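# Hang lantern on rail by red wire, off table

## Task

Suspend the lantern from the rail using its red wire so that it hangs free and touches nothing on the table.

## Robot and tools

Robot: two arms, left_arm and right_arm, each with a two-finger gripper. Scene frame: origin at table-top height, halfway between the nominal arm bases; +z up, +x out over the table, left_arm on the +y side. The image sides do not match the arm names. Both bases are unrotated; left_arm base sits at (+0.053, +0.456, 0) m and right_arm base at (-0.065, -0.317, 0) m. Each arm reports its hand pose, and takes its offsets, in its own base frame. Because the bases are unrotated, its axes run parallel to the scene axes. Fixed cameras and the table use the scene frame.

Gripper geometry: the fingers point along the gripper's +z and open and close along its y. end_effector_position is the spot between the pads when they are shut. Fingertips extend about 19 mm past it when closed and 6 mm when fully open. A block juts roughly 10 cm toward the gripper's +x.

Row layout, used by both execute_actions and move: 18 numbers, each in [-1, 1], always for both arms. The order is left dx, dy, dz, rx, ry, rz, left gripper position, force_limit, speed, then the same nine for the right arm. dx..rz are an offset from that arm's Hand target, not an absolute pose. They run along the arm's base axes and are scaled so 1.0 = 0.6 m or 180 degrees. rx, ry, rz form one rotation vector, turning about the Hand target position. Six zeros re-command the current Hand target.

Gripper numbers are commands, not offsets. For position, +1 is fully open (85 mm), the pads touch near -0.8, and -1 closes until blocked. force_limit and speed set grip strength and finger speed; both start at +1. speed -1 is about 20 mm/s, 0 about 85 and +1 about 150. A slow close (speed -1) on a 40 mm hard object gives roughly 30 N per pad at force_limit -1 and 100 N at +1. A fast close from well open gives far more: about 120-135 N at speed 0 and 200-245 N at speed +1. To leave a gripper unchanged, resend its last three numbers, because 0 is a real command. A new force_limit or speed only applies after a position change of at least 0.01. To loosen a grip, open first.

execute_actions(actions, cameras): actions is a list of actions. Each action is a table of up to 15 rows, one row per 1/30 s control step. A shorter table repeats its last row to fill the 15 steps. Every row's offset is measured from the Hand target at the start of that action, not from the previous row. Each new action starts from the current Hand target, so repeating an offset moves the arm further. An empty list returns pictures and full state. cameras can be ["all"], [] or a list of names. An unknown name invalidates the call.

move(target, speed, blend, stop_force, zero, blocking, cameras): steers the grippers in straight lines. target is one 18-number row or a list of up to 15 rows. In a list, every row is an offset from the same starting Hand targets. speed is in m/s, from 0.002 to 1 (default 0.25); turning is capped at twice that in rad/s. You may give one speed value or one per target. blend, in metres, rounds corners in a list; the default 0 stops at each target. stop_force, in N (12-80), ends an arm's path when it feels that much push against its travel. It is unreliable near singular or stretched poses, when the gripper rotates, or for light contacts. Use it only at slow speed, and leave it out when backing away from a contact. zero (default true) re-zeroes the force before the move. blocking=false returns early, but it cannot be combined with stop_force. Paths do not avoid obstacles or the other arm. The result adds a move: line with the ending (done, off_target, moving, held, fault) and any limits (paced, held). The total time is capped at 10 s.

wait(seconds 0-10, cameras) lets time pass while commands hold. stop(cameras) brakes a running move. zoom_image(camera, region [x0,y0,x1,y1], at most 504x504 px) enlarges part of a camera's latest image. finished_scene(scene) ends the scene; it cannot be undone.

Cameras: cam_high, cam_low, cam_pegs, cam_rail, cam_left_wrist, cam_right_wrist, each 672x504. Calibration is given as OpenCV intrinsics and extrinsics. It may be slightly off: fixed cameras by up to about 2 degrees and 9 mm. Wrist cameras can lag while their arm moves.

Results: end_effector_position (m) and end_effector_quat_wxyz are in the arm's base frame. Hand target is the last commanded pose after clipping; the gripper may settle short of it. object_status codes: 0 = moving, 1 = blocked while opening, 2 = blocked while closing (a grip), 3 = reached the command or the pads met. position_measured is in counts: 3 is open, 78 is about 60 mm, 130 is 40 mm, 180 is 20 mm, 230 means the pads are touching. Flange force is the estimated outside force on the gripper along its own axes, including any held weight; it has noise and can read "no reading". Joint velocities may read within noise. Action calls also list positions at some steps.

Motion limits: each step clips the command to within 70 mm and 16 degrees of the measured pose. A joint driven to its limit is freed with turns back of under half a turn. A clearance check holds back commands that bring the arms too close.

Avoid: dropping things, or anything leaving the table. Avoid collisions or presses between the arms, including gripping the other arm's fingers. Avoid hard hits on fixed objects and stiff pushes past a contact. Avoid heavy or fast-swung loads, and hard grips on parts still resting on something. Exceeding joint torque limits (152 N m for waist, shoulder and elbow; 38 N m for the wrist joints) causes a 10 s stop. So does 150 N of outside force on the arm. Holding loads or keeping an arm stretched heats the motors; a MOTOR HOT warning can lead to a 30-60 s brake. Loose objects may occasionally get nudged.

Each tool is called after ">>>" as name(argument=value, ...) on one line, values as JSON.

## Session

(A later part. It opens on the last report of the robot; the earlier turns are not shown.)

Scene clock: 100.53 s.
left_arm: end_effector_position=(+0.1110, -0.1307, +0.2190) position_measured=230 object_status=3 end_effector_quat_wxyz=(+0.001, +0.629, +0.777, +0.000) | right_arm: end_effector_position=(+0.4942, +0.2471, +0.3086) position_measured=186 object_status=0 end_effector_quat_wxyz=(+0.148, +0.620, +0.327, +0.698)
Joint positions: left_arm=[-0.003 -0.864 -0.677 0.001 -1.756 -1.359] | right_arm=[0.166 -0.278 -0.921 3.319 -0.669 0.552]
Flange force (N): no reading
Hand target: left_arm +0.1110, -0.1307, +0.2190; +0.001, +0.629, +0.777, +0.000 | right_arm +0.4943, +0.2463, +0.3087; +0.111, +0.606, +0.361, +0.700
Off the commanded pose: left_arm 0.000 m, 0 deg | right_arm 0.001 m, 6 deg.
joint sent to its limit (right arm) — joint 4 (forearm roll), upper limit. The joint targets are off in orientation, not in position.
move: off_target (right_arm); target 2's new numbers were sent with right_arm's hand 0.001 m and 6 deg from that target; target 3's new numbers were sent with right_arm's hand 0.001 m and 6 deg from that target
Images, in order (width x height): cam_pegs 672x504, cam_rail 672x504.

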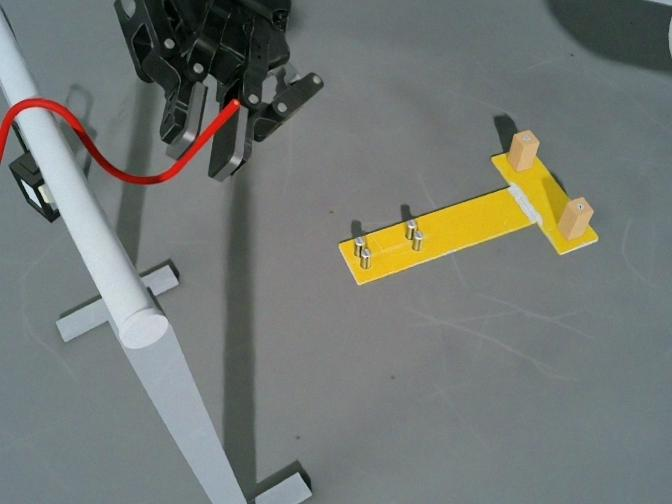

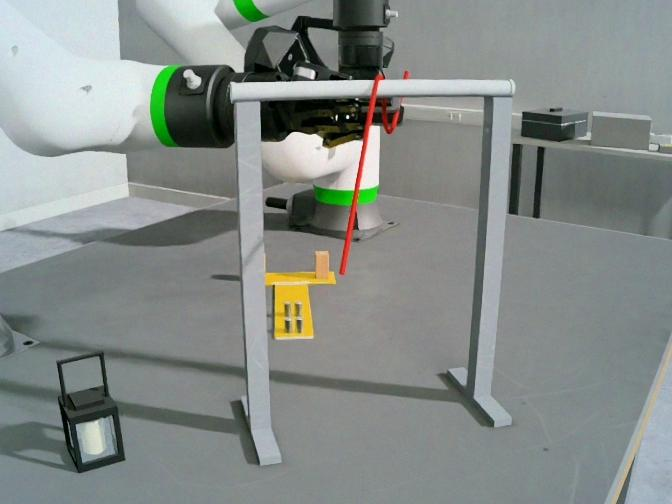

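>>> move(target=[[0,0,0,0,0,0,-0.97,-1,-1,-0.006,0.006,-0.014,0,0,0,0,0,-1],[0,0,0,0,0,0,-0.97,-1,-1,-0.236,-0.064,-0.014,0,0,0,0,0,-1]], speed=[0.03,0.1], cameras=["cam_pegs","cam_rail","cam_right_wrist"])

>>> zoom_image(camera="cam_rail", region=[280, 0, 460, 180])

>>> zoom_image(camera="cam_pegs", region=[0, 0, 350, 250])

Scene clock: 105.67 s.
left_arm: end_effector_position=(+0.1110, -0.1307, +0.2190) position_measured=230 object_status=3 end_effector_quat_wxyz=(+0.001, +0.629, +0.777, +0.000) | right_arm: end_effector_position=(+0.3528, +0.2092, +0.3005) position_measured=128 object_status=3 end_effector_quat_wxyz=(+0.164, +0.638, +0.316, +0.683)
Joint positions: left_arm=[-0.003 -0.864 -0.677 0.001 -1.756 -1.359] | right_arm=[0.193 -0.995 -1.184 3.319 -0.178 0.521]
Flange force (N): no reading
Hand target: left_arm +0.1110, -0.1307, +0.2190; +0.001, +0.629, +0.777, +0.000 | right_arm +0.3527, +0.2079, +0.3003; +0.111, +0.606, +0.361, +0.700
Off the commanded pose: left_arm 0.000 m, 0 deg | right_arm 0.001 m, 9 deg.
joint sent to its limit (right arm) — joint 3 (elbow), lower limit, where the elbow is as bent as it goes; joint 4 (forearm roll), upper limit. The joint targets are off in orientation, not in position.
move: off_target (right_arm)
camera_calibration:
cam_right_wrist: T_world_to_cam=[[0.193565, -0.749071, 0.633581, -0.0915069], [-0.225336, -0.662474, -0.714389, 0.447941], [0.954859, -0.00448757, -0.297024, -0.123632], [0, 0, 0, 1]] pos_world=[0.236701, 0.227649, 0.341259]
Images, in order (width x height): cam_pegs 672x504, cam_rail 672x504, cam_right_wrist 672x504.

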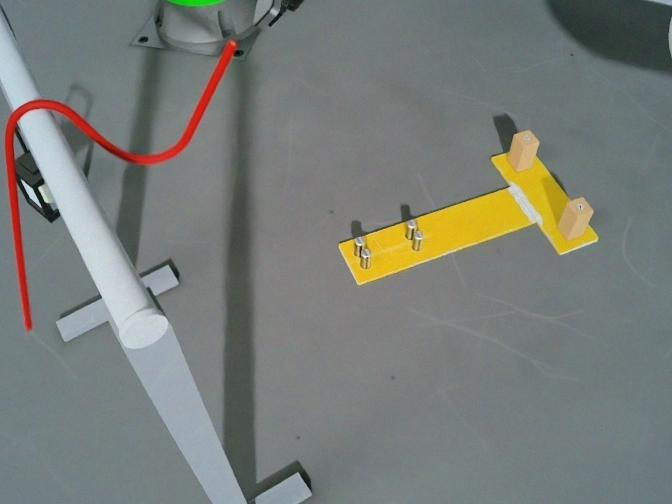

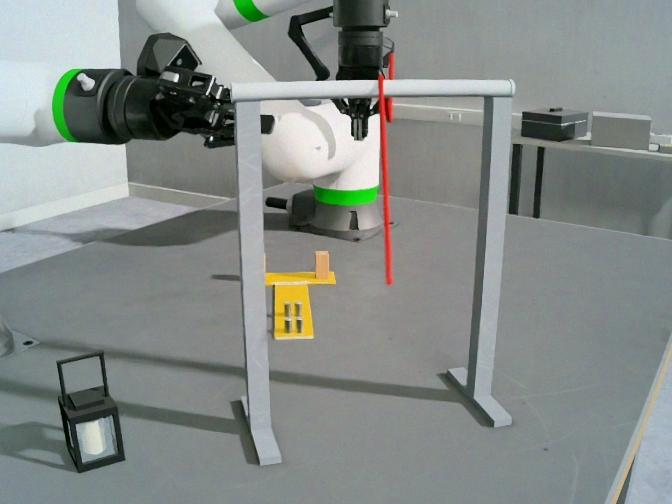

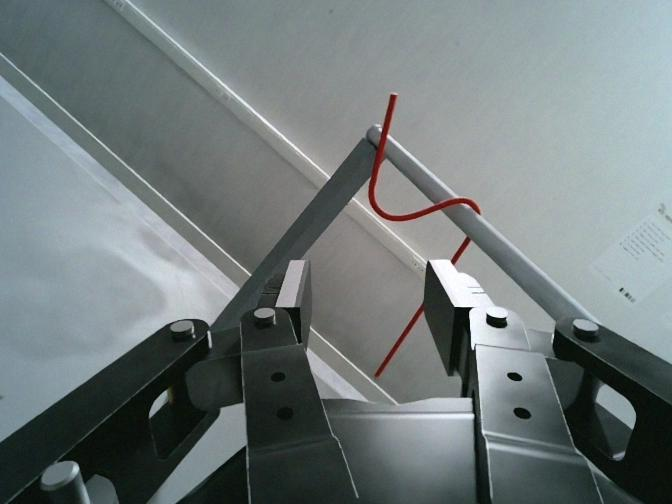

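Scaled by 2.800 from the camera's 672x504 image, which has a finer 960x720 frame.

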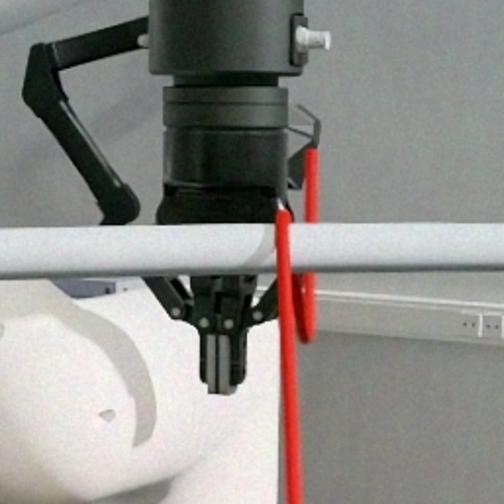

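Scaled by 1.440 from the camera's 672x504 image, which has a finer 960x720 frame.

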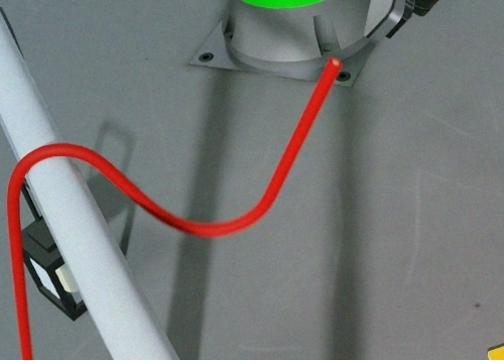

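>>> move(target=[0,0,0,0,0,0,-0.97,-1,-1,-0.073,-0.048,0.2395,0,0,0,0,0,-1], speed=0.2)

>>> move(target=[0,0,0,0,0,0,-0.97,-1,-1,0,0,0,0.3837,0.448,-0.522,0,0,-1], speed=0.4)

Scene clock: 111.00 s.
left_arm: end_effector_position=(+0.1110, -0.1307, +0.2190) position_measured=230 object_status=3 end_effector_quat_wxyz=(+0.001, +0.629, +0.777, +0.000) | right_arm: end_effector_position=(+0.3086, +0.1805, +0.4440) position_measured=128 object_status=3 end_effector_quat_wxyz=(+0.188, +0.641, +0.291, +0.685)
Joint positions: left_arm=[-0.003 -0.864 -0.677 0.001 -1.756 -1.359] | right_arm=[0.216 -1.227 -0.896 3.319 0.326 0.525]
Flange force (N): no reading
Hand target: left_arm +0.1110, -0.1307, +0.2190; +0.001, +0.629, +0.777, +0.000 | right_arm +0.3089, +0.1791, +0.4440; +0.111, +0.606, +0.361, +0.700
Off the commanded pose: left_arm 0.000 m, 0 deg | right_arm 0.001 m, 13 deg.
joint sent to its limit (right arm) — joint 4 (forearm roll), upper limit. The joint targets are off in orientation, not in position.
move: off_target (right_arm)

Scene clock: 114.57 s.
left_arm: end_effector_position=(+0.1110, -0.1307, +0.2190) position_measured=230 object_status=3 end_effector_quat_wxyz=(+0.001, +0.629, +0.777, +0.000) | right_arm: end_effector_position=(+0.3089, +0.1791, +0.4440) position_measured=128 object_status=3 end_effector_quat_wxyz=(+0.001, +0.852, -0.524, +0.000)
Joint positions: left_arm=[-0.003 -0.864 -0.677 0.001 -1.756 -1.359] | right_arm=[0.155 -0.155 0.243 3.144 1.97 -1.256]
Flange force (N): left_arm=no reading | right_arm=[-8.3 -12.3 -9.3]
Hand target: left_arm +0.1110, -0.1307, +0.2190; +0.001, +0.629, +0.777, +0.000 | right_arm +0.3089, +0.1791, +0.4440; +0.001, +0.852, -0.524, +0.000
Off the commanded pose: left_arm 0.000 m, 0 deg | right_arm 0.000 m, 0 deg.
move: done; limits=paced

>>> move(target=[[0,0,0,0,0,0,-0.97,-1,-1,0.15,-0.3,0.26,-0.03,-0.15,0,0,0,-1],[0,0,0,0,0,0,-0.97,-1,-1,0.55,-0.5,0.3,-0.098,-0.49,0,0,0,-1]], blend=[0.05,0], speed=0.4)

Scene clock: 119.90 s.
left_arm: end_effector_position=(+0.1110, -0.1307, +0.2190) position_measured=230 object_status=3 end_effector_quat_wxyz=(+0.001, +0.629, +0.777, +0.000) | right_arm: end_effector_position=(+0.6389, -0.1207, +0.6244) position_measured=128 object_status=3 end_effector_quat_wxyz=(-0.212, +0.622, -0.408, +0.634)
Joint positions: left_arm=[-0.003 -0.864 -0.677 0.001 -1.756 -1.359] | right_arm=[-0.277 -0.253 -0.352 1.989 0.02 0.251]
Flange force (N): no reading
Hand target: left_arm +0.1110, -0.1307, +0.2190; +0.001, +0.629, +0.777, +0.000 | right_arm +0.6389, -0.1209, +0.6240; -0.244, +0.602, -0.371, +0.663
Off the commanded pose: left_arm 0.000 m, 0 deg | right_arm 0.000 m, 7 deg.
move: off_target (right_arm); limits=paced

>>> move(target=[0,0,0,0,0,0,-0.97,-1,-1,0,0,0,0.641,-0.169,-0.071,0,0,-1], speed=0.4)

Scene clock: 124.30 s.
left_arm: end_effector_position=(+0.1110, -0.1307, +0.2190) position_measured=230 object_status=3 end_effector_quat_wxyz=(+0.001, +0.629, +0.777, +0.000) | right_arm: end_effector_position=(+0.6389, -0.1209, +0.6240) position_measured=128 object_status=3 end_effector_quat_wxyz=(+0.644, +0.082, +0.740, -0.177)
Joint positions: left_arm=[-0.003 -0.864 -0.677 0.001 -1.756 -1.359] | right_arm=[-0.031 -0.228 -0.357 1.607 -0.346 -1.49]
Flange force (N): no reading
Hand target: left_arm +0.1110, -0.1307, +0.2190; +0.001, +0.629, +0.777, +0.000 | right_arm +0.6389, -0.1209, +0.6240; +0.644, +0.082, +0.740, -0.177
Off the commanded pose: left_arm 0.000 m, 0 deg | right_arm 0.000 m, 0 deg.
move: done

>>> move(target=[0,0,0,0,0,0,-0.97,-1,-1,-0.465,0.118,-0.56,0.165,0.414,0,1,-1,-1], speed=0.3, cameras=["cam_right_wrist","cam_high"])

Scene clock: 129.03 s.
left_arm: end_effector_position=(+0.1110, -0.1307, +0.2190) position_measured=230 object_status=3 end_effector_quat_wxyz=(+0.001, +0.629, +0.777, +0.000) | right_arm: end_effector_position=(+0.3600, -0.0501, +0.2881) position_measured=3 object_status=3 end_effector_quat_wxyz=(+0.030, +0.110, +0.993, -0.008)
Joint positions: left_arm=[-0.003 -0.864 -0.677 0.001 -1.756 -1.359] | right_arm=[0.261 -0.273 -0.237 0.037 -1.556 -0.481]
Flange force (N): left_arm=no reading | right_arm=[-5.8 5.7 -4.6]
Hand target: left_arm +0.1110, -0.1307, +0.2190; +0.001, +0.629, +0.777, +0.000 | right_arm +0.3599, -0.0501, +0.2880; +0.030, +0.110, +0.993, -0.008
Off the commanded pose: left_arm 0.000 m, 0 deg | right_arm 0.000 m, 0 deg.
move: done
camera_calibration:
cam_right_wrist: T_world_to_cam=[[0.228818, 0.973222, -0.0219473, -0.0167327], [0.888063, -0.199455, 0.4142, -0.433848], [0.398731, -0.114267, -0.909921, 0.235881], [0, 0, 0, 1]] pos_world=[0.29506, -0.0432951, 0.393966]
Images, in order (width x height): cam_high 672x504, cam_right_wrist 672x504.

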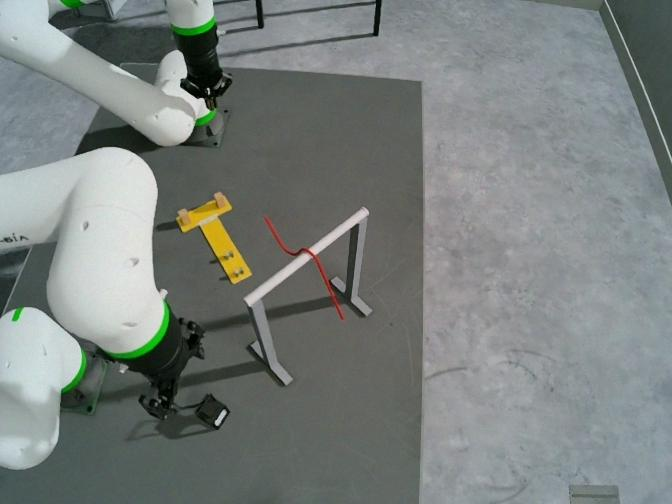

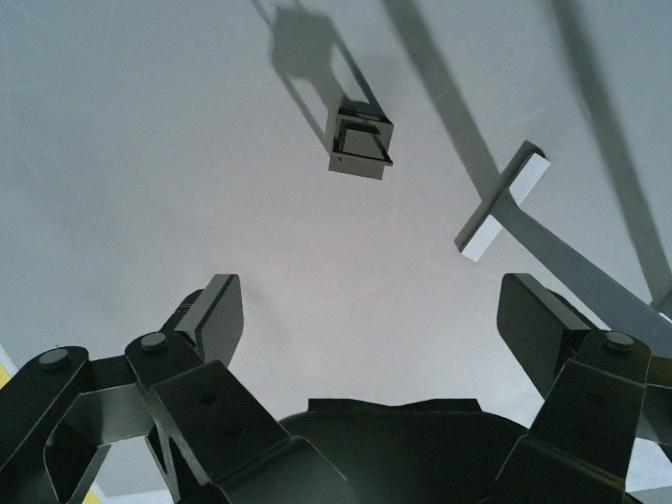

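>>> zoom_image(camera="cam_right_wrist", region=[310, 80, 420, 200])

Scaled by 4.200 from the camera's 672x504 image, which has a finer 960x720 frame.

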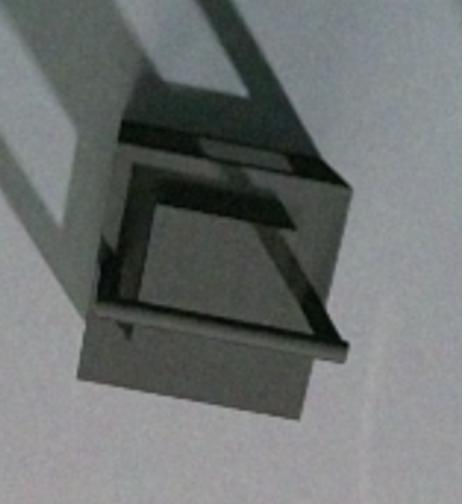

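>>> move(target=[0,0,0,0,0,0,-0.97,-1,-1,-0.015,0.012,-0.197,-0.068,-0.2215,-0.054,1,-1,-1], cameras=["cam_right_wrist","cam_rail"])

Scene clock: 135.17 s.
left_arm: end_effector_position=(+0.1110, -0.1307, +0.2190) position_measured=230 object_status=3 end_effector_quat_wxyz=(+0.001, +0.629, +0.777, +0.000) | right_arm: end_effector_position=(+0.3515, -0.0428, +0.1708) position_measured=3 object_status=3 end_effector_quat_wxyz=(+0.357, +0.188, +0.912, -0.078)
Joint positions: left_arm=[-0.003 -0.864 -0.677 0.001 -1.756 -1.359] | right_arm=[0.848 -0.816 -1.184 0.817 -1.099 -1.604]
Flange force (N): no reading
Hand target: left_arm +0.1110, -0.1307, +0.2190; +0.001, +0.629, +0.777, +0.000 | right_arm +0.3509, -0.0429, +0.1698; +0.376, +0.184, +0.905, -0.076
Off the commanded pose: left_arm 0.000 m, 0 deg | right_arm 0.001 m, 2 deg.
joint sent to its limit (right arm) — joint 3 (elbow), lower limit, where the elbow is as bent as it goes. The joint targets still meet the commanded pose.
move: done
camera_calibration:
cam_right_wrist: T_world_to_cam=[[0.41296, 0.91068, -0.0112036, -0.0937486], [0.405659, -0.172909, 0.897521, -0.288084], [0.815417, -0.375184, -0.44083, -0.104312], [0, 0, 0, 1]] pos_world=[0.240636, -0.00357382, 0.211527]
Images, in order (width x height): cam_rail 672x504, cam_right_wrist 672x504.

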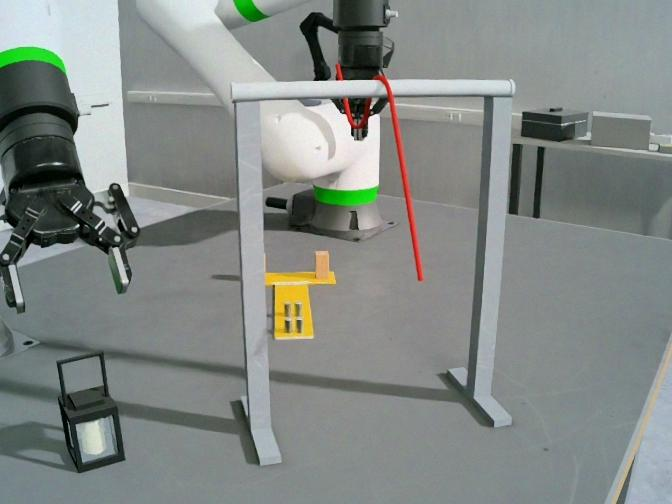

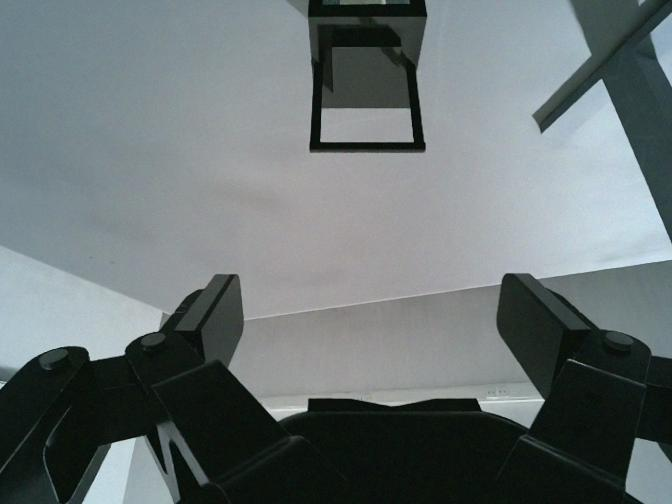

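>>> wait(seconds=0.5, cameras=["cam_pegs","cam_rail","cam_high"])

>>> zoom_image(camera="cam_pegs", region=[0, 0, 350, 250])

>>> zoom_image(camera="cam_rail", region=[280, 0, 460, 180])

Scene clock: 136.63 s.
left_arm: end_effector_position=(+0.1110, -0.1307, +0.2190) position_measured=230 object_status=3 end_effector_quat_wxyz=(+0.001, +0.629, +0.777, +0.000) | right_arm: end_effector_position=(+0.3515, -0.0428, +0.1708) position_measured=3 object_status=3 end_effector_quat_wxyz=(+0.357, +0.188, +0.912, -0.078)
Joint positions: left_arm=[-0.003 -0.864 -0.677 0.001 -1.756 -1.359] | right_arm=[0.848 -0.816 -1.184 0.817 -1.099 -1.604]
Flange force (N): no reading
Hand target: left_arm +0.1110, -0.1307, +0.2190; +0.001, +0.629, +0.777, +0.000 | right_arm +0.3509, -0.0429, +0.1698; +0.376, +0.184, +0.905, -0.076
Tool commands: left_gripper/position=-0.97 left_gripper/force_limit=-1.0 left_gripper/speed=-1.0 right_gripper/position=+1.0 right_gripper/force_limit=-1.0 right_gripper/speed=-1.0
Off the commanded pose: left_arm 0.000 m, 0 deg | right_arm 0.001 m, 2 deg.
wait: 0.50 s; at rest from the start
Images, in order (width x height): cam_high 672x504, cam_pegs 672x504, cam_rail 672x504.

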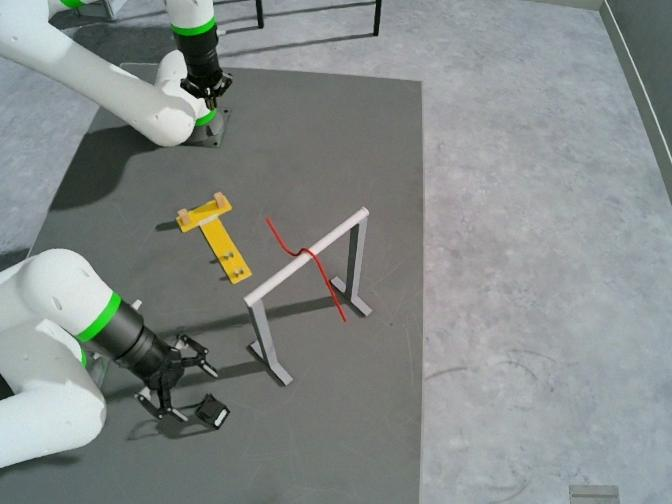

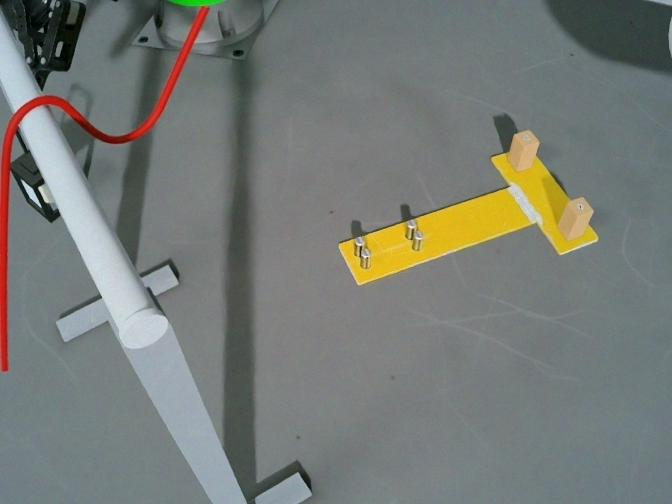

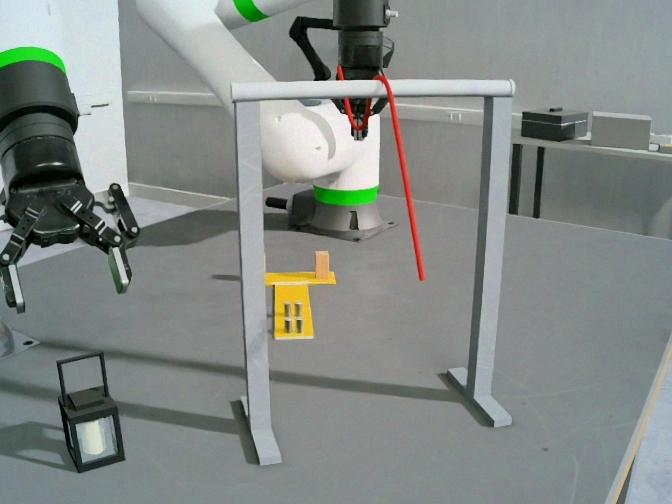

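Scaled by 1.440 from the camera's 672x504 image, which has a finer 960x720 frame.

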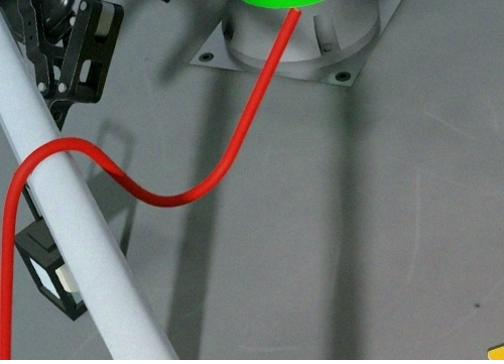

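Scaled by 2.800 from the camera's 672x504 image, which has a finer 960x720 frame.

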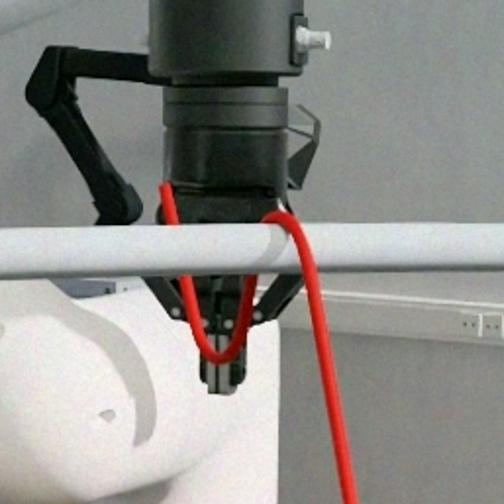

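>>> move(target=[0,0,0,0,0,0,-0.97,-1,-1,0,0,-0.07,0,0,0,1,-1,-1], speed=0.15)

Scene clock: 140.07 s.
left_arm: end_effector_position=(+0.1110, -0.1307, +0.2190) position_measured=230 object_status=3 end_effector_quat_wxyz=(+0.001, +0.629, +0.777, +0.000) | right_arm: end_effector_position=(+0.3516, -0.0427, +0.1289) position_measured=3 object_status=3 end_effector_quat_wxyz=(+0.312, +0.197, +0.926, -0.083)
Joint positions: left_arm=[-0.003 -0.864 -0.677 0.001 -1.756 -1.359] | right_arm=[0.763 -0.685 -1.184 0.768 -0.981 -1.596]
Flange force (N): no reading
Hand target: left_arm +0.1110, -0.1307, +0.2190; +0.001, +0.629, +0.777, +0.000 | right_arm +0.3509, -0.0429, +0.1278; +0.376, +0.184, +0.905, -0.076
Off the commanded pose: left_arm 0.000 m, 0 deg | right_arm 0.001 m, 8 deg.
joint sent to its limit (right arm) — joint 3 (elbow), lower limit, where the elbow is as bent as it goes. The joint targets are off in orientation, not in position.
move: off_target (right_arm)

>>> move(target=[[0,0,0,0,0,0,-0.97,-1,-1,0,0,0,0.043,0.102,0,1,-1,-1],[0,0,0,0,0,0,-0.97,-1,-1,0,0,-0.131,0.043,0.102,0,1,-1,-1]], speed=0.15, cameras=["cam_rail","cam_right_wrist"])

Scene clock: 143.03 s.
left_arm: end_effector_position=(+0.1110, -0.1307, +0.2190) position_measured=230 object_status=3 end_effector_quat_wxyz=(+0.001, +0.629, +0.777, +0.000) | right_arm: end_effector_position=(+0.3509, -0.0429, +0.0492) position_measured=3 object_status=3 end_effector_quat_wxyz=(+0.214, +0.195, +0.956, -0.043)
Joint positions: left_arm=[-0.003 -0.864 -0.677 0.001 -1.756 -1.359] | right_arm=[0.536 -0.434 -1.141 0.581 -0.676 -1.362]
Flange force (N): left_arm=no reading | right_arm=[-5.4 9.8 2.5]
Hand target: left_arm +0.1110, -0.1307, +0.2190; +0.001, +0.629, +0.777, +0.000 | right_arm +0.3509, -0.0429, +0.0492; +0.214, +0.195, +0.956, -0.043
Off the commanded pose: left_arm 0.000 m, 0 deg | right_arm 0.000 m, 0 deg.
move: done
camera_calibration:
cam_right_wrist: T_world_to_cam=[[0.403872, 0.91478, -0.00808403, -0.091553], [0.635755, -0.274307, 0.721506, -0.255287], [0.657802, -0.296535, -0.692361, -0.0864467], [0, 0, 0, 1]] pos_world=[0.25614, -0.0119106, 0.123598]
Images, in order (width x height): cam_rail 672x504, cam_right_wrist 672x504.

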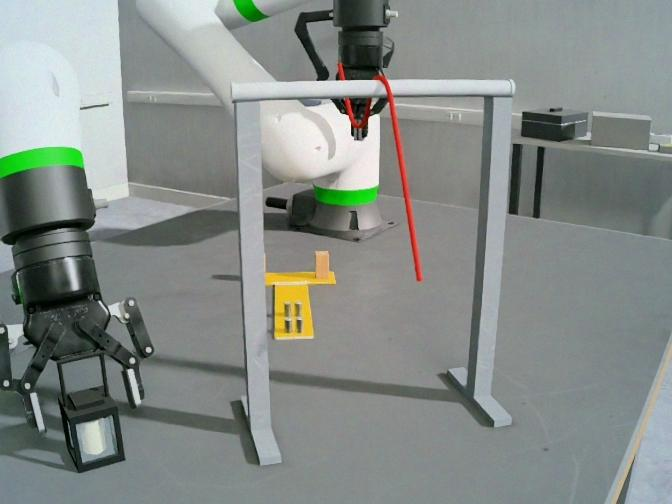

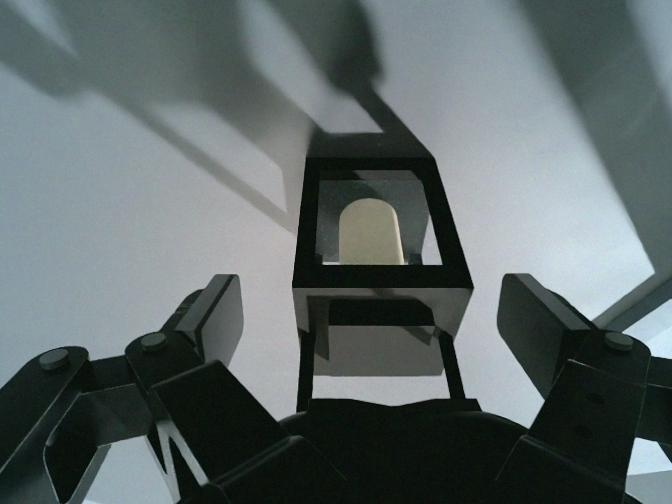

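>>> move(target=[[0,0,0,0,0,0,-0.97,-1,-1,0,0,0,0,0,0,-1,-0.8,-1],[0,0,0,0,0,0,-0.97,-1,-1,0,0,0.04,0,0,0,-1,-0.8,-1],[0,0,0,0,0,0,-0.97,-1,-1,0.15,-0.11,0.04,0,0,0,-1,-0.8,-1],[0,0,0,0,0,0,-0.97,-1,-1,0.15,-0.11,0.003,0,0,0,-1,-0.8,-1]], speed=[0.1,0.05,0.15,0.05], cameras=["cam_rail","cam_right_wrist"])

>>> move(target=[0,0,0,0,0,0,-0.97,-1,-1,0,0,-0.012,0,0,0,-1,-0.8,-1], speed=0.01, stop_force=12)

>>> move(target=[0,0,0,0,0,0,-0.97,-1,-1,0,0,0.0015,0,0,0,0.98,-0.8,-1], speed=0.02, cameras=["cam_rail","cam_right_wrist"])

Scene clock: 149.10 s.
left_arm: end_effector_position=(+0.1110, -0.1307, +0.2190) position_measured=230 object_status=3 end_effector_quat_wxyz=(+0.001, +0.629, +0.777, +0.000) | right_arm: end_effector_position=(+0.4409, -0.1089, +0.0511) position_measured=116 object_status=2 end_effector_quat_wxyz=(+0.214, +0.195, +0.956, -0.043)
Joint positions: left_arm=[-0.003 -0.864 -0.677 0.001 -1.756 -1.359] | right_arm=[0.173 -0.113 -0.906 0.548 -0.461 -1.031]
Flange force (N): left_arm=no reading | right_arm=[-7.5 5.1 0.7]
Hand target: left_arm +0.1110, -0.1307, +0.2190; +0.001, +0.629, +0.777, +0.000 | right_arm +0.4409, -0.1089, +0.0510; +0.214, +0.195, +0.956, -0.043
Off the commanded pose: left_arm 0.000 m, 0 deg | right_arm 0.000 m, 0 deg.
move: done
camera_calibration:
cam_right_wrist: T_world_to_cam=[[0.403898, 0.914768, -0.00811229, -0.0675177], [0.635798, -0.274326, 0.721461, -0.331918], [0.657744, -0.296554, -0.692407, -0.16395], [0, 0, 0, 1]] pos_world=[0.34614, -0.0779107, 0.125398]
Images, in order (width x height): cam_rail 672x504, cam_right_wrist 672x504.

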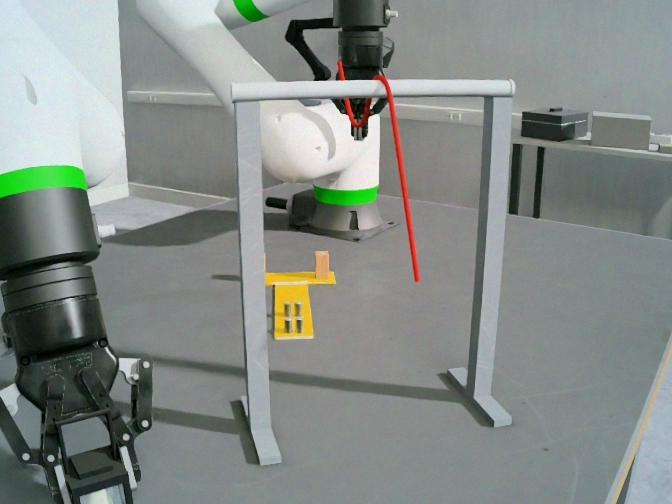

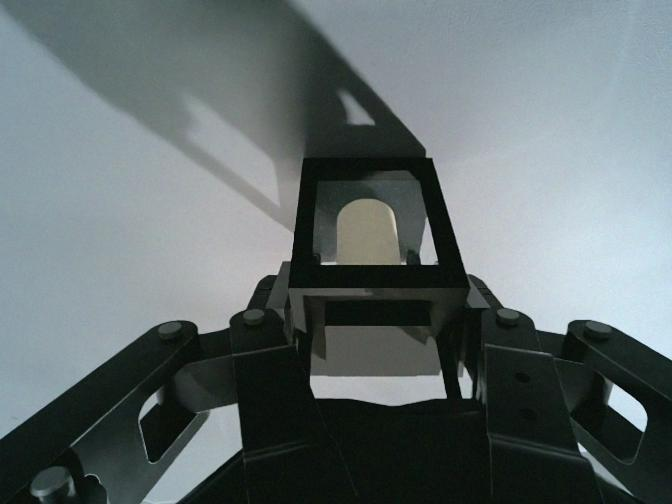

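Scene clock: 149.97 s.
left_arm: end_effector_position=(+0.1110, -0.1307, +0.2190) position_measured=230 object_status=3 end_effector_quat_wxyz=(+0.001, +0.629, +0.777, +0.000) | right_arm: end_effector_position=(+0.4411, -0.1089, +0.0489) position_measured=116 object_status=2 end_effector_quat_wxyz=(+0.214, +0.195, +0.956, -0.043)
Joint positions: left_arm=[-0.003 -0.864 -0.677 0.001 -1.756 -1.359] | right_arm=[0.171 -0.109 -0.91 0.557 -0.453 -1.039]
Flange force (N): left_arm=no reading | right_arm=[-9.0 3.5 -33.2]
Hand target: left_arm +0.1110, -0.1307, +0.2190; +0.001, +0.629, +0.777, +0.000 | right_arm +0.4410, -0.1089, +0.0489; +0.214, +0.195, +0.956, -0.043 (not the last commanded pose)
Off the commanded pose: left_arm 0.000 m, 0 deg | right_arm 0.005 m, 0 deg.
move: contact (right_arm)

Scene clock: 152.33 s.
left_arm: end_effector_position=(+0.1110, -0.1307, +0.2190) position_measured=230 object_status=3 end_effector_quat_wxyz=(+0.001, +0.629, +0.777, +0.000) | right_arm: end_effector_position=(+0.4410, -0.1089, +0.0498) position_measured=6 object_status=0 end_effector_quat_wxyz=(+0.214, +0.195, +0.956, -0.043)
Joint positions: left_arm=[-0.003 -0.864 -0.677 0.001 -1.756 -1.359] | right_arm=[0.172 -0.111 -0.909 0.553 -0.456 -1.035]
Flange force (N): left_arm=no reading | right_arm=[-7.4 6.2 0.5]
Hand target: left_arm +0.1110, -0.1307, +0.2190; +0.001, +0.629, +0.777, +0.000 | right_arm +0.4410, -0.1089, +0.0498; +0.214, +0.195, +0.956, -0.043
Off the commanded pose: left_arm 0.000 m, 0 deg | right_arm 0.000 m, 0 deg.
move: done
camera_calibration:
cam_right_wrist: T_world_to_cam=[[0.403729, 0.914844, -0.00800001, -0.0675192], [0.635614, -0.274191, 0.721674, -0.330997], [0.658026, -0.296445, -0.692187, -0.165032], [0, 0, 0, 1]] pos_world=[0.346241, -0.07791, 0.124099]
Images, in order (width x height): cam_rail 672x504, cam_right_wrist 672x504.

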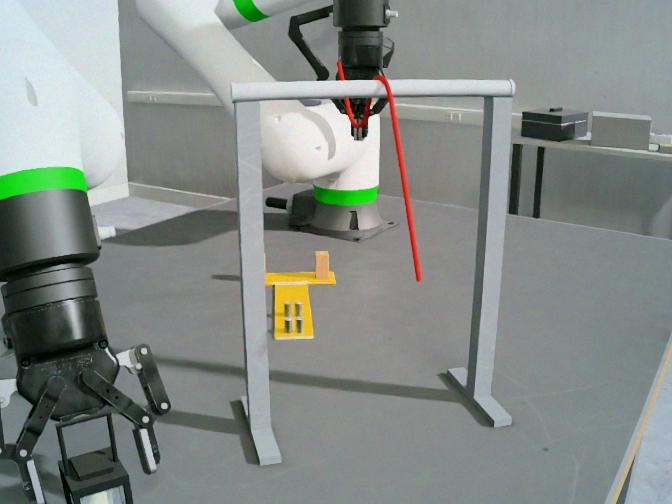

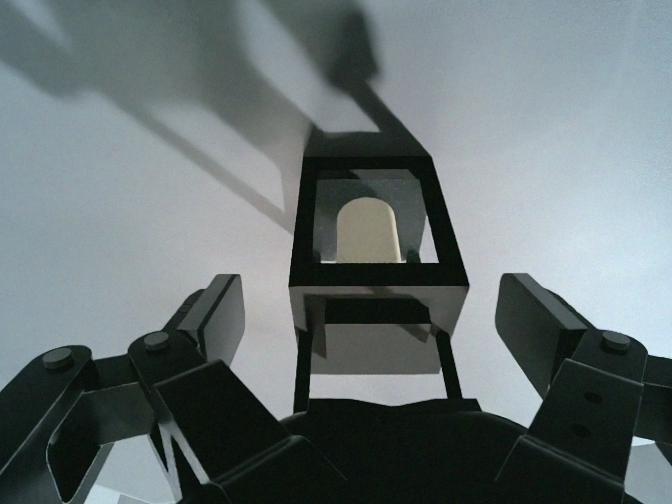

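>>> move(target=[[0,0,0,0,0,0,-0.97,-1,-1,0,0,0,-0.043,-0.102,0,0.98,-0.8,-1],[0,0,0,0,0,0,-0.97,-1,-1,0,0,0,-0.043,-0.102,0,-1,-0.8,-1],[0,0,0,0,0,0,-0.97,-1,-1,0,0,0.08,-0.043,-0.102,0,-1,-0.8,-1]], speed=[0.1,0.1,0.05], cameras=["cam_rail","cam_right_wrist"])

Scene clock: 161.33 s.
left_arm: end_effector_position=(+0.1110, -0.1307, +0.2190) position_measured=230 object_status=3 end_effector_quat_wxyz=(+0.001, +0.629, +0.777, +0.000) | right_arm: end_effector_position=(+0.4409, -0.1089, +0.0979) position_measured=116 object_status=2 end_effector_quat_wxyz=(+0.361, +0.197, +0.906, -0.099)
Joint positions: left_arm=[-0.003 -0.864 -0.677 0.001 -1.756 -1.359] | right_arm=[-0.526 -0.336 -1.076 2.703 0.071 -2.618]
Flange force (N): no reading
Hand target: left_arm +0.1110, -0.1307, +0.2190; +0.001, +0.629, +0.777, +0.000 | right_arm +0.4410, -0.1089, +0.0978; +0.377, +0.184, +0.905, -0.076
Off the commanded pose: left_arm 0.000 m, 0 deg | right_arm 0.000 m, 4 deg.
move: off_target (right_arm); target 2's new numbers were sent with right_arm's hand 0.001 m and 6 deg from that target
camera_calibration:
cam_right_wrist: T_world_to_cam=[[0.442579, 0.895767, -0.0415482, -0.0829252], [0.397557, -0.154472, 0.904482, -0.265438], [0.803786, -0.416822, -0.424484, -0.235217], [0, 0, 0, 1]] pos_world=[0.331291, -0.0647644, 0.136792]
Images, in order (width x height): cam_rail 672x504, cam_right_wrist 672x504.

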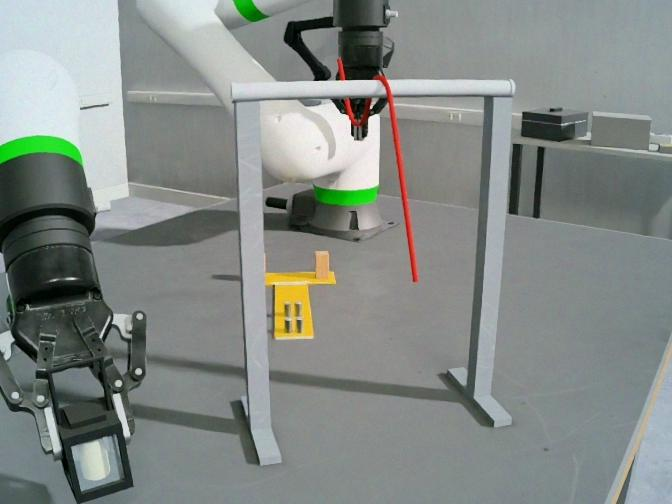

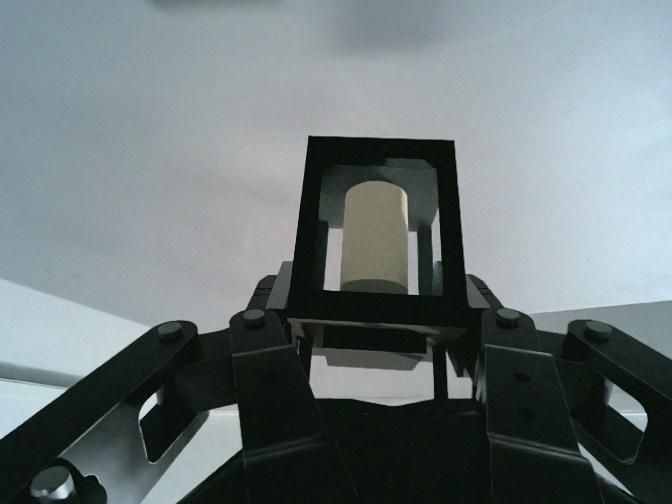

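>>> move(target=[[0,0,0,0,0,0,-0.97,-1,-1,0.1,-0.05,0.4,-0.035,-0.08,0,-1,-0.8,-1],[0,0,0,0,0,0,-0.97,-1,-1,0.33,-0.02,0.877,-0.085,-0.2,0,-1,-0.8,-1]], speed=0.2, blend=[0.05,0])

Scene clock: 166.27 s.
left_arm: end_effector_position=(+0.1110, -0.1307, +0.2190) position_measured=230 object_status=3 end_effector_quat_wxyz=(+0.001, +0.629, +0.777, +0.000) | right_arm: end_effector_position=(+0.6389, -0.1212, +0.6240) position_measured=116 object_status=2 end_effector_quat_wxyz=(+0.658, +0.147, +0.727, -0.133)
Joint positions: left_arm=[-0.003 -0.864 -0.677 0.001 -1.756 -1.359] | right_arm=[-0.379 -0.237 -0.05 3.21 0.288 -3.21]
Flange force (N): no reading
Hand target: left_arm +0.1110, -0.1307, +0.2190; +0.001, +0.629, +0.777, +0.000 | right_arm +0.6390, -0.1209, +0.6240; +0.658, +0.148, +0.727, -0.133
Off the commanded pose: left_arm 0.000 m, 0 deg | right_arm 0.000 m, 0 deg.
move: done

>>> move(target=[0,0,0,0,0,0,-0.97,-1,-1,0,0,0,-0.071,-0.169,0,-1,-0.8,-1], speed=0.3)

>>> move(target=[0,0,0,0,0,0,-0.97,-1,-1,0,0,0,0.4565,-0.1815,0.0935,-1,-0.8,-1], speed=0.3)

Scene clock: 169.10 s.
left_arm: end_effector_position=(+0.1110, -0.1307, +0.2190) position_measured=230 object_status=3 end_effector_quat_wxyz=(+0.001, +0.629, +0.777, +0.000) | right_arm: end_effector_position=(+0.6390, -0.1209, +0.6240) position_measured=116 object_status=2 end_effector_quat_wxyz=(+0.837, +0.104, +0.510, -0.169)
Joint positions: left_arm=[-0.003 -0.864 -0.677 0.001 -1.756 -1.359] | right_arm=[-0.378 -0.134 -0.403 3.112 -0.746 -3.112]
Flange force (N): left_arm=no reading | right_arm=[4.4 6.8 7.4]
Hand target: left_arm +0.1110, -0.1307, +0.2190; +0.001, +0.629, +0.777, +0.000 | right_arm +0.6390, -0.1209, +0.6240; +0.837, +0.104, +0.510, -0.169
Off the commanded pose: left_arm 0.000 m, 0 deg | right_arm 0.000 m, 0 deg.
move: done

Scene clock: 172.30 s.
left_arm: end_effector_position=(+0.1110, -0.1307, +0.2190) position_measured=230 object_status=3 end_effector_quat_wxyz=(+0.001, +0.629, +0.777, +0.000) | right_arm: end_effector_position=(+0.6390, -0.1209, +0.6240) position_measured=116 object_status=2 end_effector_quat_wxyz=(+0.678, +0.590, +0.269, +0.347)
Joint positions: left_arm=[-0.003 -0.864 -0.677 0.001 -1.756 -1.359] | right_arm=[0.009 -0.112 -0.406 2.115 -0.811 -3.781]
Flange force (N): left_arm=no reading | right_arm=[11.7 1.9 2.6]
Hand target: left_arm +0.1110, -0.1307, +0.2190; +0.001, +0.629, +0.777, +0.000 | right_arm +0.6390, -0.1209, +0.6240; +0.678, +0.590, +0.268, +0.347
Off the commanded pose: left_arm 0.000 m, 0 deg | right_arm 0.000 m, 0 deg.
move: done

>>> move(target=[0,0,0,0,0,0,-0.97,-1,-1,0,0,0,-0.618,0.491,-0.128,-1,-0.8,-1], speed=0.3)

>>> move(target=[0,0,0,0,0,0,-0.97,-1,-1,0,0,0,0.4565,-0.1815,0.0935,-1,-0.8,-1], speed=0.3)

Scene clock: 177.77 s.
left_arm: end_effector_position=(+0.1110, -0.1307, +0.2190) position_measured=230 object_status=3 end_effector_quat_wxyz=(+0.001, +0.629, +0.777, +0.000) | right_arm: end_effector_position=(+0.6390, -0.1209, +0.6240) position_measured=116 object_status=2 end_effector_quat_wxyz=(+0.540, -0.072, +0.644, -0.538)
Joint positions: left_arm=[-0.003 -0.864 -0.677 0.001 -1.756 -1.359] | right_arm=[0.01 -0.111 -0.406 2.114 -0.814 -1.268]
Flange force (N): left_arm=no reading | right_arm=[-9.9 6.1 2.9]
Hand target: left_arm +0.1110, -0.1307, +0.2190; +0.001, +0.629, +0.777, +0.000 | right_arm +0.6390, -0.1209, +0.6240; +0.540, -0.072, +0.644, -0.538
Off the commanded pose: left_arm 0.000 m, 0 deg | right_arm 0.000 m, 0 deg.
move: done

Scene clock: 181.27 s.
left_arm: end_effector_position=(+0.1110, -0.1307, +0.2190) position_measured=230 object_status=3 end_effector_quat_wxyz=(+0.001, +0.629, +0.777, +0.000) | right_arm: end_effector_position=(+0.6390, -0.1209, +0.6240) position_measured=116 object_status=2 end_effector_quat_wxyz=(+0.664, +0.350, +0.655, +0.088)
Joint positions: left_arm=[-0.003 -0.864 -0.677 0.001 -1.756 -1.359] | right_arm=[-0.063 -0.234 -0.365 1.65 -0.295 -2.309]
Flange force (N): no reading
Hand target: left_arm +0.1110, -0.1307, +0.2190; +0.001, +0.629, +0.777, +0.000 | right_arm +0.6390, -0.1209, +0.6240; +0.664, +0.350, +0.654, +0.089
Off the commanded pose: left_arm 0.000 m, 0 deg | right_arm 0.000 m, 0 deg.
move: done

>>> move(target=[0,0,0,0,0,0,-0.97,-1,-1,-0.25,0.3,0.0,-0.0515,0.272,-0.0144,-1,-0.8,-1], speed=0.25)

>>> move(target=[0,0,0,0,0,0,-0.97,-1,-1,-0.10,0.49,-0.15,0,0,0,-1,-0.8,-1], speed=0.25, cameras=["all"])

Scene clock: 184.73 s.
left_arm: end_effector_position=(+0.1110, -0.1307, +0.2190) position_measured=230 object_status=3 end_effector_quat_wxyz=(+0.001, +0.629, +0.777, +0.000) | right_arm: end_effector_position=(+0.4890, +0.0592, +0.6240) position_measured=116 object_status=2 end_effector_quat_wxyz=(+0.361, +0.316, +0.868, -0.130)
Joint positions: left_arm=[-0.003 -0.864 -0.677 0.001 -1.756 -1.359] | right_arm=[0.802 0.009 0.396 0.81 -1.791 -1.246]
Flange force (N): left_arm=no reading | right_arm=[-4.0 8.7 -6.6]
Hand target: left_arm +0.1110, -0.1307, +0.2190; +0.001, +0.629, +0.777, +0.000 | right_arm +0.4890, +0.0591, +0.6240; +0.361, +0.316, +0.868, -0.131
Off the commanded pose: left_arm 0.000 m, 0 deg | right_arm 0.000 m, 0 deg.
move: done

Scene clock: 186.67 s.
left_arm: end_effector_position=(+0.1110, -0.1307, +0.2190) position_measured=230 object_status=3 end_effector_quat_wxyz=(+0.001, +0.629, +0.777, +0.000) | right_arm: end_effector_position=(+0.4290, +0.3531, +0.5340) position_measured=116 object_status=2 end_effector_quat_wxyz=(+0.361, +0.316, +0.868, -0.130)
Joint positions: left_arm=[-0.003 -0.864 -0.677 0.001 -1.756 -1.359] | right_arm=[1.25 0.386 0.616 0.81 -1.997 -1.673]
Flange force (N): left_arm=no reading | right_arm=[-2.3 17.2 -12.0]
Hand target: left_arm +0.1110, -0.1307, +0.2190; +0.001, +0.629, +0.777, +0.000 | right_arm +0.4290, +0.3531, +0.5340; +0.361, +0.316, +0.868, -0.131
Off the commanded pose: left_arm 0.000 m, 0 deg | right_arm 0.000 m, 0 deg.
move: done
camera_calibration:
cam_left_wrist: T_world_to_cam=[[0.977845, 0.209177, 0.00795325, -0.0738338], [0.195, -0.924068, 0.328746, -0.192977], [0.0761156, -0.319912, -0.944385, 0.286766], [0, 0, 0, 1]] pos_world=[0.0880012, -0.0711398, 0.334846]
cam_right_wrist: T_world_to_cam=[[0.655478, 0.755213, -0.00107852, -0.536703], [0.30709, -0.265229, 0.913974, -0.511068], [0.68996, -0.599421, -0.40577, 0.255315], [0, 0, 0, 1]] pos_world=[0.332584, 0.422817, 0.570124]

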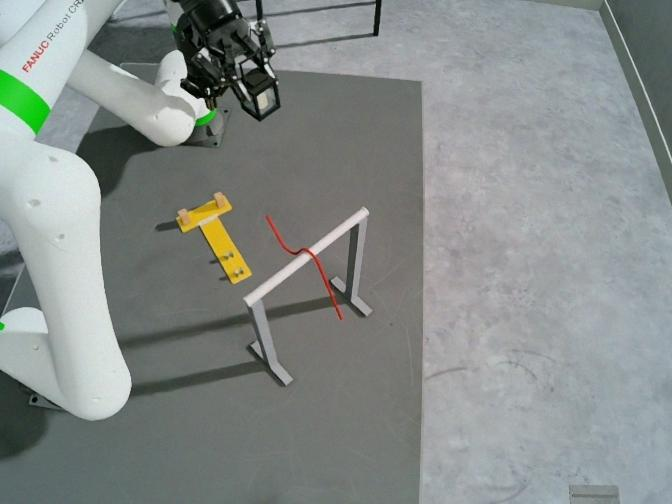

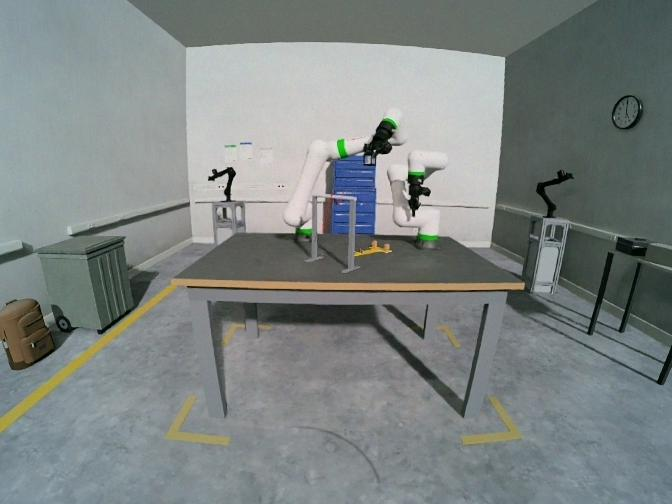

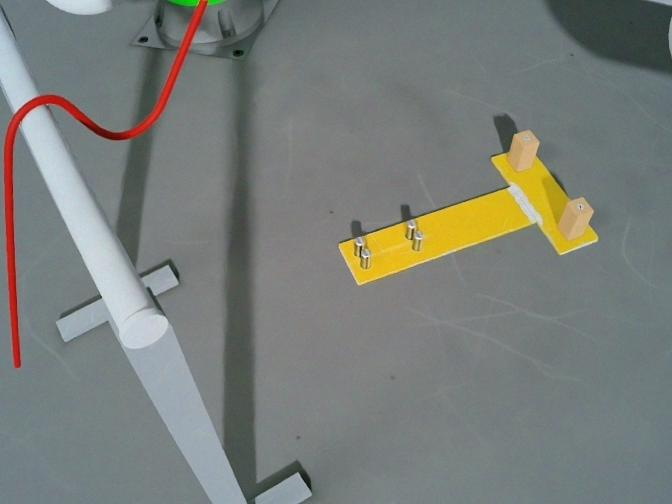

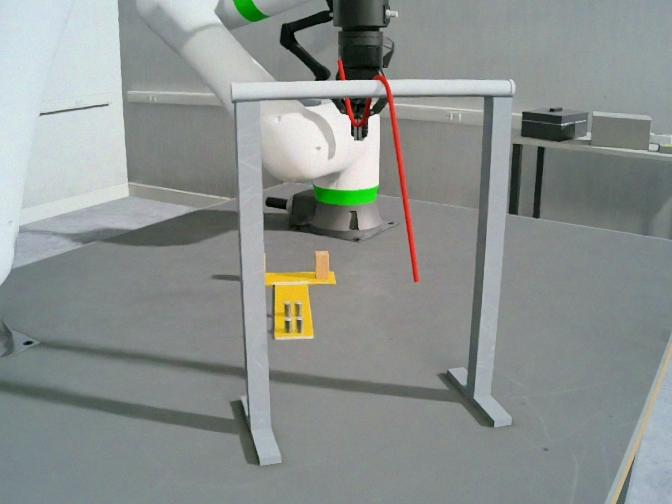

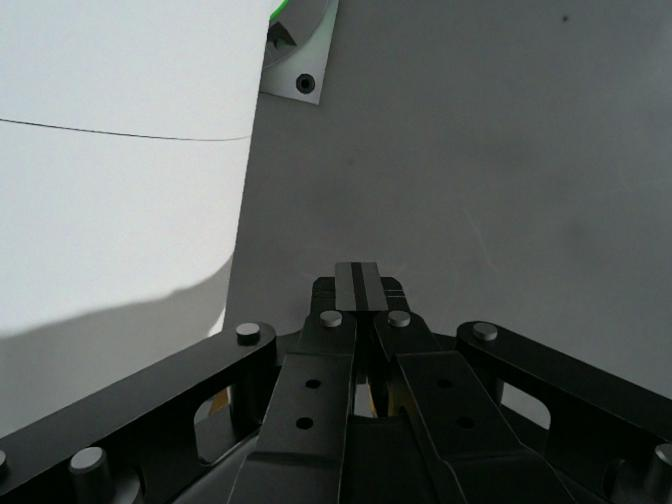

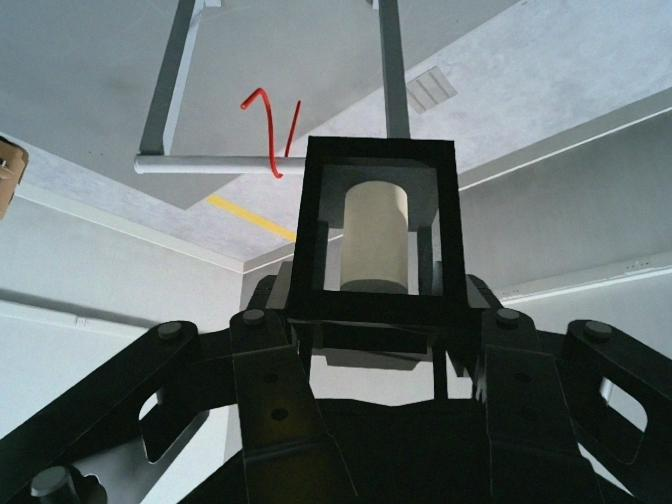

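>>> zoom_image(camera="cam_rail", region=[280, 0, 460, 180])

>>> zoom_image(camera="cam_pegs", region=[0, 0, 350, 250])

Scaled by 2.800 from the camera's 672x504 image, which has a finer 960x720 frame.

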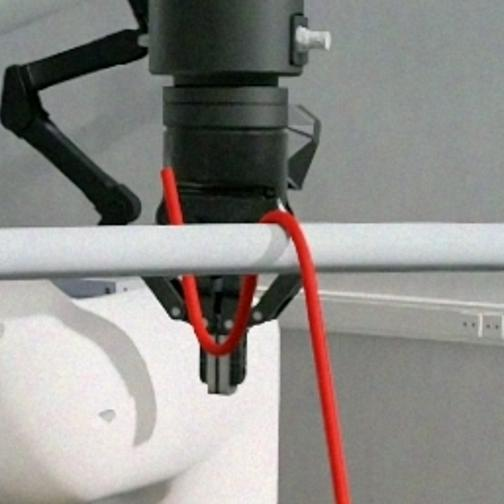

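Scaled by 1.440 from the camera's 672x504 image, which has a finer 960x720 frame.

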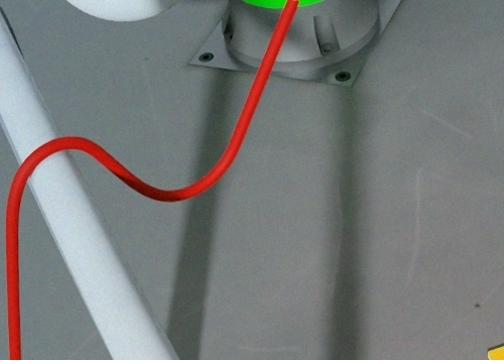

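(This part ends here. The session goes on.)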